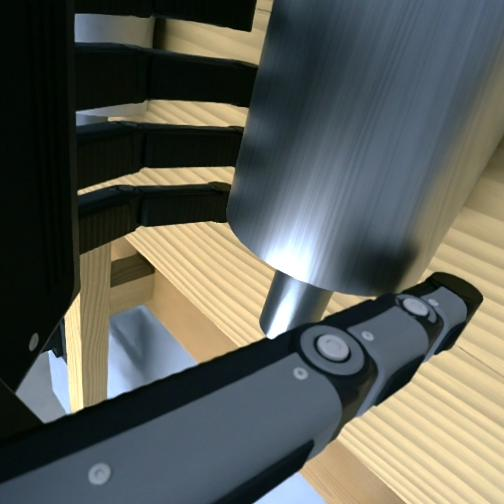

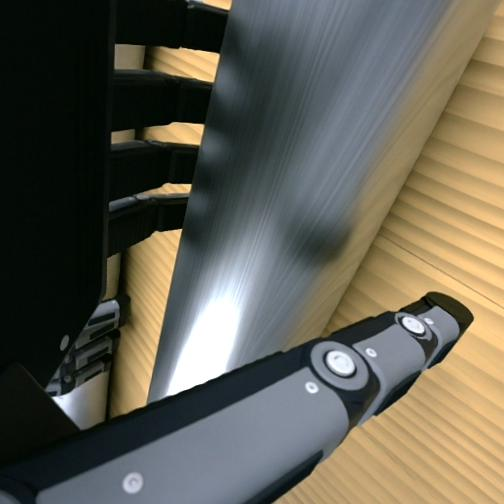

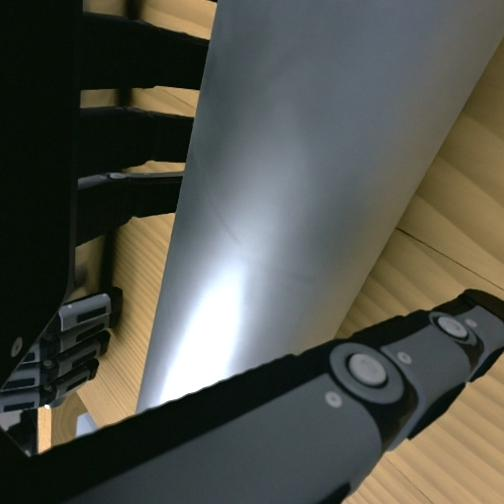

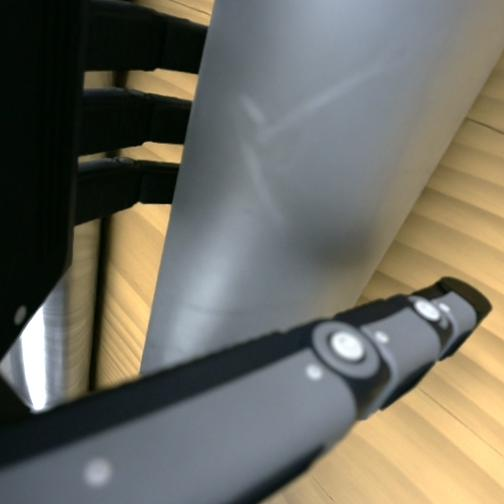

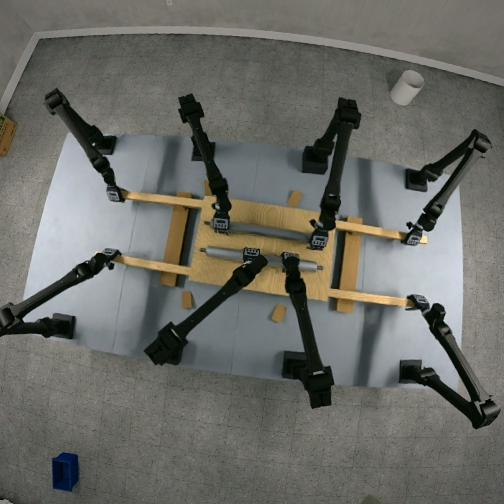

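Scaled by 10.080 from the camera's 504x504 image, which has a finer 720x720 frame.

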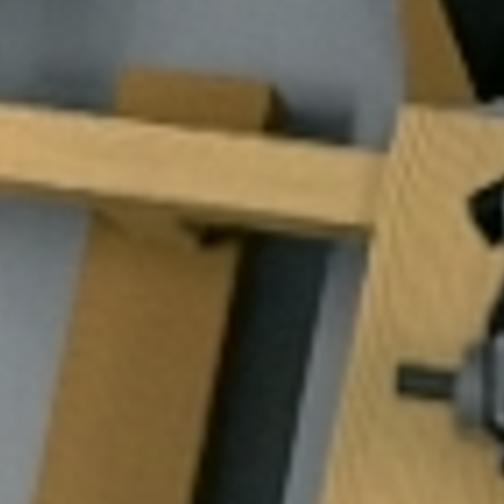

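Scaled by 10.080 from the camera's 504x504 image, which has a finer 720x720 frame.

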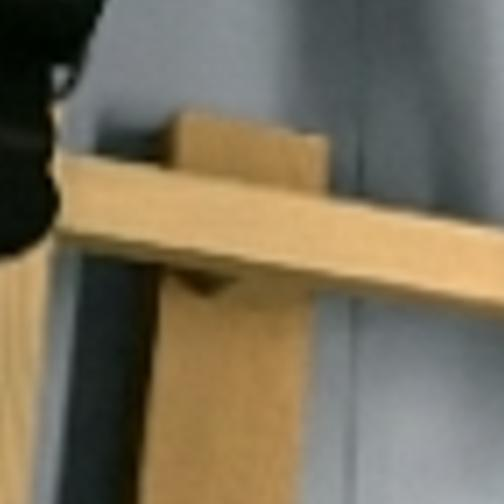

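Scaled by 2.016 from the camera's 504x504 image, which has a finer 720x720 frame.

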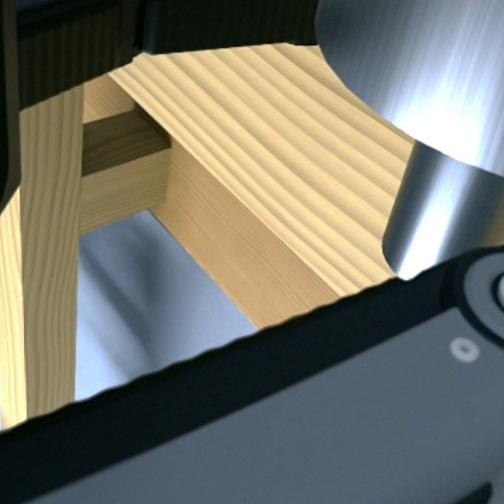

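Request:
move(
  arm1={"joints": {"hand_little": 1, "hand_ring": 1, "hand_middle": 1, "hand_index": 1, "hand_thumb_bend": 1, "hand_speed": -0.75}},
  arm4={"joints": {"hand_little": 1, "hand_ring": 1, "hand_middle": 1, "hand_index": 1, "hand_thumb_bend": 1, "hand_speed": -0.75}},
  arm5={"joints": {"hand_little": 1, "hand_ring": 1, "hand_middle": 1, "hand_index": 1, "hand_thumb_bend": 1, "hand_speed": -0.75}},
  arm8={"joints": {"hand_little": 1, "hand_ring": 1, "hand_middle": 1, "hand_index": 1, "hand_thumb_bend": 1, "hand_speed": -0.75}},
  cameras=["arm1_cam_wrist", "arm4_cam_wrist", "arm5_cam_wrist", "arm8_cam_wrist"],
)

Scene clock: 1853.37 s.
Joint torques (N m): arm1=[0.56 -10.64 7.12 1.73 0.02 -0.2] | arm2=[1.08 -9.23 7.65 2.41 -0.11 0.13] | arm3=[-1.26 -14.92 10.06 1.88 0.24 0.1] | arm4=[0.85 -14.45 6.57 1.92 0.7 -0.2] | arm5=[0.26 -17.61 7.97 2.03 -0.3 0.08] | arm6=[-0.97 -15.03 9.59 1.89 -0.43 -0.11] | arm7=[2.08 -14.97 7.88 2.32 0.21 -0.07] | arm8=[0.91 -10.34 8.08 1.92 0.11 -0.04]
Heat: arm1: hottest joint3_rad 47 °C; arm2: hottest joint3_rad 52 °C; arm3: hottest joint3_rad 52 °C; arm4: hottest joint3_rad 45 °C; arm5: hottest joint3_rad 39 °C; arm6: hottest joint3_rad 43 °C; arm7: hottest joint3_rad 49 °C; arm8: hottest joint3_rad 44 °C.
move: arm1 done; arm4 done; arm5 done; arm8 done
Joint velocities: within noise
arm1.joint_positions: joint1_rad=-0.383 joint2_rad=+1.470 joint3_rad=+0.855 joint4_rad=-0.205 joint5_rad=-0.240 joint6_rad=-0.278 hand_little=+1.000 hand_ring=+1.000 hand_middle=+1.000 hand_index=+1.000 hand_thumb_turn=-1.000 hand_thumb_bend=+1.000 hand_force_limit=+0.200 hand_speed=-0.750
arm1.joint_status: all done
arm1.hand_stopped_by: target,target,target,target,target,target
arm1.little_load_n: 0.0
arm1.ring_load_n: 0.0
arm1.middle_load_n: 0.0
arm1.index_load_n: -0.5
arm1.thumb_bend_load_n: 0.0
arm1.thumb_turn_load_n: 0.5
arm1.hand: x=+1.0126 y=+0.1702 z=+0.8081 quat_wxyz=(+0.011, -0.003, -0.925, +0.379) (m; scene frame)
arm1.hand_target: x=+1.0129 y=+0.1711 z=+0.8079 quat_wxyz=(+0.016, +0.006, -0.924, +0.382) (m; scene frame)
arm1.hand_status: not commanded
arm2, arm3, arm6, arm7: as last shown
arm2.ring_load_n: 0.5
arm4.joint_positions: joint1_rad=+0.691 joint2_rad=+1.554 joint3_rad=+1.027 joint4_rad=-0.405 joint5_rad=+0.454 joint6_rad=+0.594 hand_little=+1.000 hand_ring=+1.000 hand_middle=+1.000 hand_index=+1.000 hand_thumb_turn=-1.000 hand_thumb_bend=+1.000 hand_force_limit=-0.300 hand_speed=-0.750
arm4.joint_status: all done
arm4.hand_stopped_by: target,target,target,target,target,target
arm4.little_load_n: 0.0
arm4.ring_load_n: 0.0
arm4.middle_load_n: 0.0
arm4.index_load_n: 0.0
arm4.thumb_bend_load_n: 0.0
arm4.thumb_turn_load_n: 1.5
arm4.hand: x=-0.7997 y=+0.2104 z=+0.8186 quat_wxyz=(-0.010, -0.012, -0.928, +0.373) (m; scene frame)
arm4.hand_target: x=-0.7999 y=+0.2103 z=+0.8239 quat_wxyz=(-0.010, -0.005, -0.924, +0.382) (m; scene frame)
arm4.hand_status: not commanded
arm5.joint_positions: joint1_rad=-0.769 joint2_rad=+1.774 joint3_rad=+1.320 joint4_rad=-0.486 joint5_rad=-0.476 joint6_rad=-0.581 hand_little=+1.000 hand_ring=+1.000 hand_middle=+1.000 hand_index=+1.000 hand_thumb_turn=-1.000 hand_thumb_bend=+1.000 hand_force_limit=+0.200 hand_speed=-0.750
arm5.joint_status: all done
arm5.hand_stopped_by: target,target,target,target,target,target
arm5.little_load_n: 0.0
arm5.ring_load_n: 0.0
arm5.middle_load_n: 0.0
arm5.index_load_n: 0.0
arm5.thumb_bend_load_n: 0.0
arm5.thumb_turn_load_n: 0.0
arm5.hand: x=-0.8027 y=-0.1428 z=+0.8285 quat_wxyz=(-0.380, +0.925, +0.006, -0.001) (m; scene frame)
arm5.hand_target: x=-0.8011 y=-0.1460 z=+0.8290 quat_wxyz=(-0.382, +0.924, +0.000, +0.000) (m; scene frame)
arm5.hand_status: not commanded
arm7.middle_load_n: -0.5
arm8.joint_positions: joint1_rad=+0.204 joint2_rad=+1.342 joint3_rad=+0.791 joint4_rad=-0.260 joint5_rad=+0.176 joint6_rad=+0.205 hand_little=+1.000 hand_ring=+1.000 hand_middle=+1.000 hand_index=+1.000 hand_thumb_turn=-1.000 hand_thumb_bend=+1.000 hand_force_limit=-0.300 hand_speed=-0.750
arm8.joint_status: all done
arm8.hand_stopped_by: target,target,target,target,target,target
arm8.little_load_n: 0.0
arm8.ring_load_n: 0.0
arm8.middle_load_n: 0.0
arm8.index_load_n: 0.0
arm8.thumb_bend_load_n: 0.0
arm8.thumb_turn_load_n: 1.0
arm8.hand: x=+1.0134 y=-0.1826 z=+0.8108 quat_wxyz=(-0.377, +0.926, -0.010, -0.006) (m; scene frame)
arm8.hand_target: x=+1.0121 y=-0.1840 z=+0.8130 quat_wxyz=(-0.383, +0.924, -0.003, -0.006) (m; scene frame)
arm8.hand_status: not commanded
pictures: arm1_cam_wrist, arm4_cam_wrist, arm5_cam_wrist, arm8_cam_wrist

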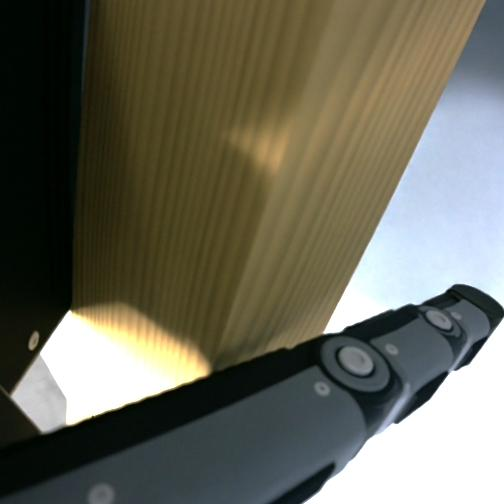

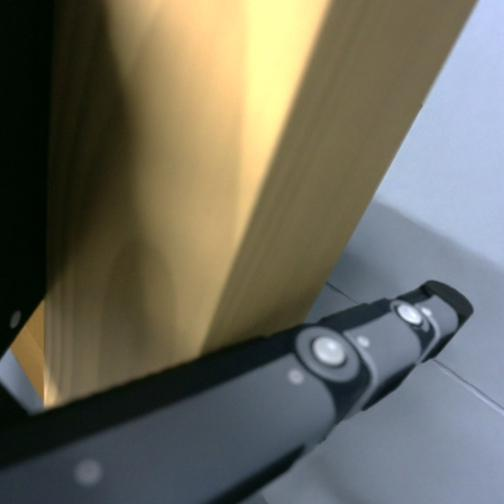

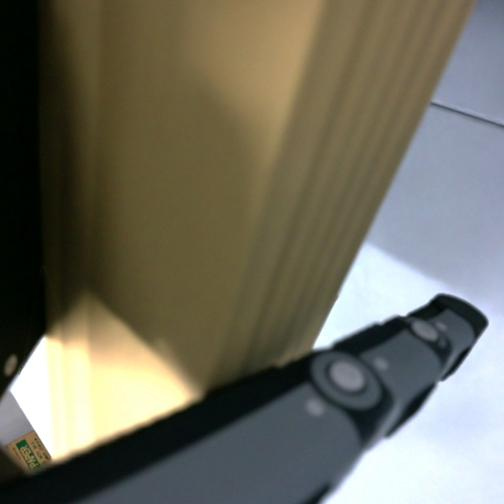

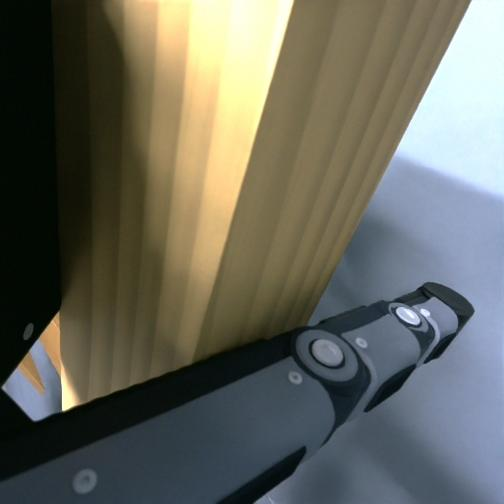

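Request:
move(
  arm1={"target": [1.0135, 0.170, 0.94, 0, 0, 0.9239, -0.3827], "speed": 0.08},
  arm4={"target": [-0.8000, 0.2095, 0.95, 0, 0, 0.9239, -0.3827], "speed": 0.08},
  arm5={"target": [-0.8010, -0.142, 0.95, 0.3827, -0.9239, 0, 0], "speed": 0.08},
  arm8={"target": [1.0120, -0.182, 0.94, 0.3827, -0.9239, 0, 0], "speed": 0.08},
  cameras=["arm1_cam_wrist", "arm2_cam_wrist", "arm3_cam_wrist", "arm6_cam_wrist", "arm7_cam_wrist", "cam_high"],
)

Scene clock: 1871.60 s.
Joint torques (N m): arm1=[-0.21 -9.05 12.56 1.17 -0.27 -0.04] | arm2=[1.03 -9.29 7.65 2.41 -0.12 0.12] | arm3=[-1.08 -15.38 10.04 1.76 0.23 0.1] | arm4=[1.08 -14.1 12.48 0.68 0.47 -0.15] | arm5=[0.73 -17.44 14.23 1.18 -0.12 0.1] | arm6=[-0.91 -15.03 9.59 1.91 -0.43 -0.11] | arm7=[2.02 -14.62 7.91 2.32 0.2 -0.06] | arm8=[1.2 -9.99 14.24 1.2 0.26 0.01]
Heat: arm1: hottest joint3_rad 47 °C; arm2: hottest joint3_rad 51 °C; arm3: hottest joint3_rad 51 °C; arm4: hottest joint3_rad 44 °C; arm5: hottest joint3_rad 38 °C; arm6: hottest joint3_rad 43 °C; arm7: hottest joint3_rad 49 °C; arm8: hottest joint3_rad 43 °C.
move: arm1 off_target; arm4 off_target; arm5 off_target; arm8 off_target
Joint velocities: within noise
arm1.joint_positions: joint1_rad=-0.383 joint2_rad=+1.317 joint3_rad=+1.033 joint4_rad=-0.576 joint5_rad=-0.265 joint6_rad=-0.278 hand_little=+1.000 hand_ring=+1.000 hand_middle=+1.000 hand_index=+1.000 hand_thumb_turn=-1.000 hand_thumb_bend=+1.000 hand_force_limit=+0.200 hand_speed=-0.750
arm1.joint_status: not commanded
arm1.hand_stopped_by: target,target,target,target,target,target
arm1.little_load_n: 0.0
arm1.ring_load_n: 0.0
arm1.middle_load_n: 0.0
arm1.index_load_n: 0.0
arm1.thumb_bend_load_n: 0.0
arm1.thumb_turn_load_n: 0.0
arm1.hand: x=+1.0221 y=+0.1820 z=+0.9177 quat_wxyz=(-0.007, -0.001, -0.931, +0.365) (m; scene frame)
arm1.hand_target: x=+1.0137 y=+0.1708 z=+0.9401 quat_wxyz=(+0.000, +0.000, -0.924, +0.383) (m; scene frame)
arm1.hand_status: off_target (0.027 m and 2.3 deg from the pose sent, 0.132 m and 1.3 deg at the start)
arm2, arm3, arm6, arm7: as last shown
arm2.ring_load_n: 0.0
arm2.thumb_turn_load_n: 0.5
arm4.joint_positions: joint1_rad=+0.691 joint2_rad=+1.441 joint3_rad=+1.195 joint4_rad=-0.735 joint5_rad=+0.475 joint6_rad=+0.577 hand_little=+1.000 hand_ring=+1.000 hand_middle=+1.000 hand_index=+1.000 hand_thumb_turn=-1.000 hand_thumb_bend=+1.000 hand_force_limit=-0.300 hand_speed=-0.750
arm4.joint_status: not commanded
arm4.hand_stopped_by: target,target,target,target,target,target
arm4.little_load_n: 0.0
arm4.ring_load_n: 0.0
arm4.middle_load_n: 0.0
arm4.index_load_n: 0.0
arm4.thumb_bend_load_n: 0.0
arm4.thumb_turn_load_n: 0.0
arm4.hand: x=-0.8124 y=+0.2194 z=+0.9167 quat_wxyz=(+0.015, -0.002, -0.932, +0.361) (m; scene frame)
arm4.hand_target: x=-0.8009 y=+0.2107 z=+0.9499 quat_wxyz=(+0.000, +0.000, -0.924, +0.383) (m; scene frame)
arm4.hand_status: off_target (0.037 m and 3.2 deg from the pose sent, 0.131 m and 2.2 deg at the start)
arm5.joint_positions: joint1_rad=-0.769 joint2_rad=+1.683 joint3_rad=+1.459 joint4_rad=-0.764 joint5_rad=-0.476 joint6_rad=-0.575 hand_little=+1.000 hand_ring=+1.000 hand_middle=+1.000 hand_index=+1.000 hand_thumb_turn=-1.000 hand_thumb_bend=+1.000 hand_force_limit=+0.200 hand_speed=-0.750
arm5.joint_status: not commanded
arm5.hand_stopped_by: target,target,target,target,target,target
arm5.little_load_n: -0.5
arm5.ring_load_n: 0.0
arm5.middle_load_n: 0.0
arm5.index_load_n: 0.0
arm5.thumb_bend_load_n: 0.0
arm5.thumb_turn_load_n: 0.0
arm5.hand: x=-0.8123 y=-0.1552 z=+0.9183 quat_wxyz=(-0.362, +0.932, -0.002, -0.017) (m; scene frame)
arm5.hand_target: x=-0.8021 y=-0.1433 z=+0.9502 quat_wxyz=(-0.383, +0.924, +0.000, +0.000) (m; scene frame)
arm5.hand_status: off_target (0.036 m and 3.2 deg from the pose sent, 0.121 m and 0.8 deg at the start)
arm8.joint_positions: joint1_rad=+0.206 joint2_rad=+1.220 joint3_rad=+0.982 joint4_rad=-0.621 joint5_rad=+0.185 joint6_rad=+0.196 hand_little=+1.000 hand_ring=+1.000 hand_middle=+1.000 hand_index=+1.000 hand_thumb_turn=-1.000 hand_thumb_bend=+1.000 hand_force_limit=-0.300 hand_speed=-0.750
arm8.joint_status: not commanded
arm8.hand_stopped_by: target,target,target,target,target,target
arm8.little_load_n: 0.0
arm8.ring_load_n: 0.0
arm8.middle_load_n: 0.0
arm8.index_load_n: 0.0
arm8.thumb_bend_load_n: 0.0
arm8.thumb_turn_load_n: 0.0
arm8.hand: x=+1.0183 y=-0.1945 z=+0.9084 quat_wxyz=(-0.357, +0.934, -0.005, +0.006) (m; scene frame)
arm8.hand_target: x=+1.0124 y=-0.1832 z=+0.9399 quat_wxyz=(-0.383, +0.924, +0.000, +0.000) (m; scene frame)
arm8.hand_status: off_target (0.035 m and 3.3 deg from the pose sent, 0.129 m and 1.5 deg at the start)
pictures: arm1_cam_wrist, arm2_cam_wrist, arm3_cam_wrist, arm6_cam_wrist, arm7_cam_wrist, cam_high

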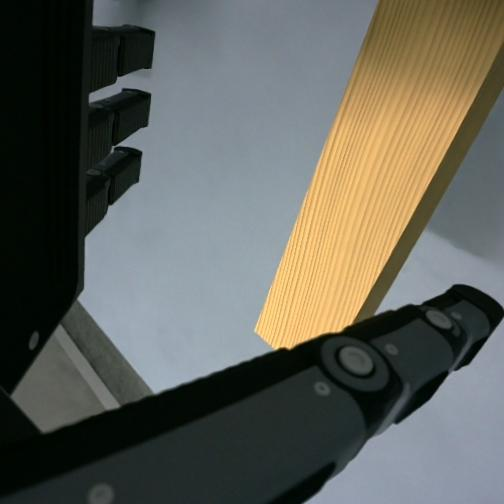

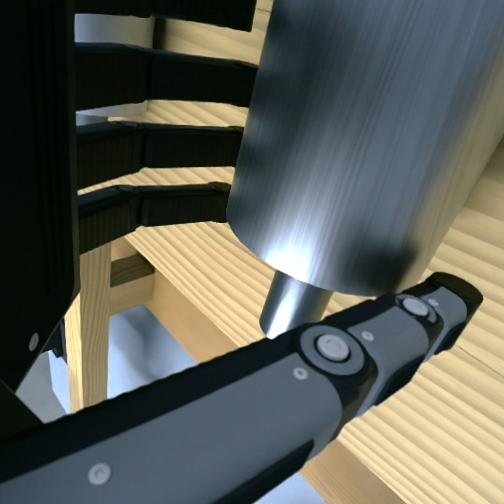

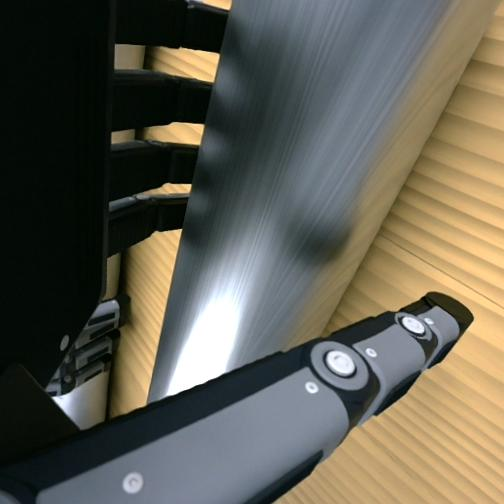

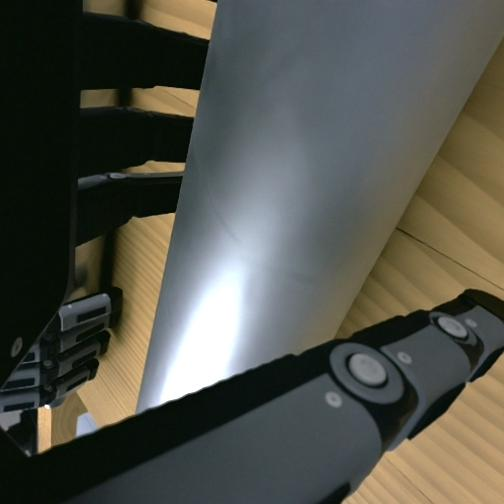

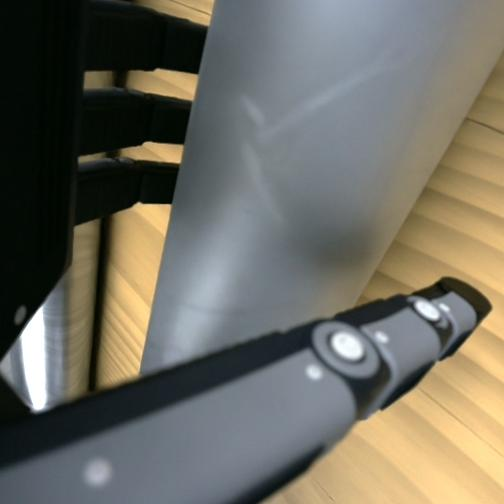

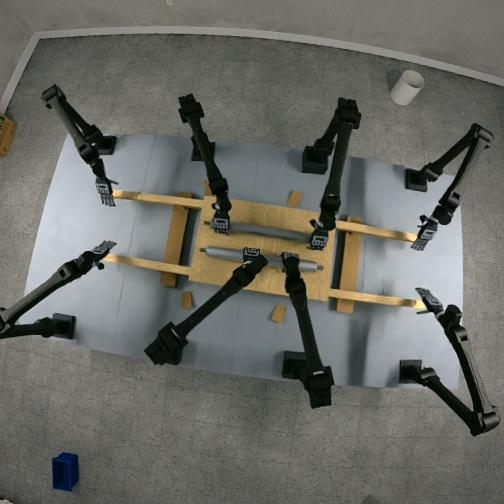

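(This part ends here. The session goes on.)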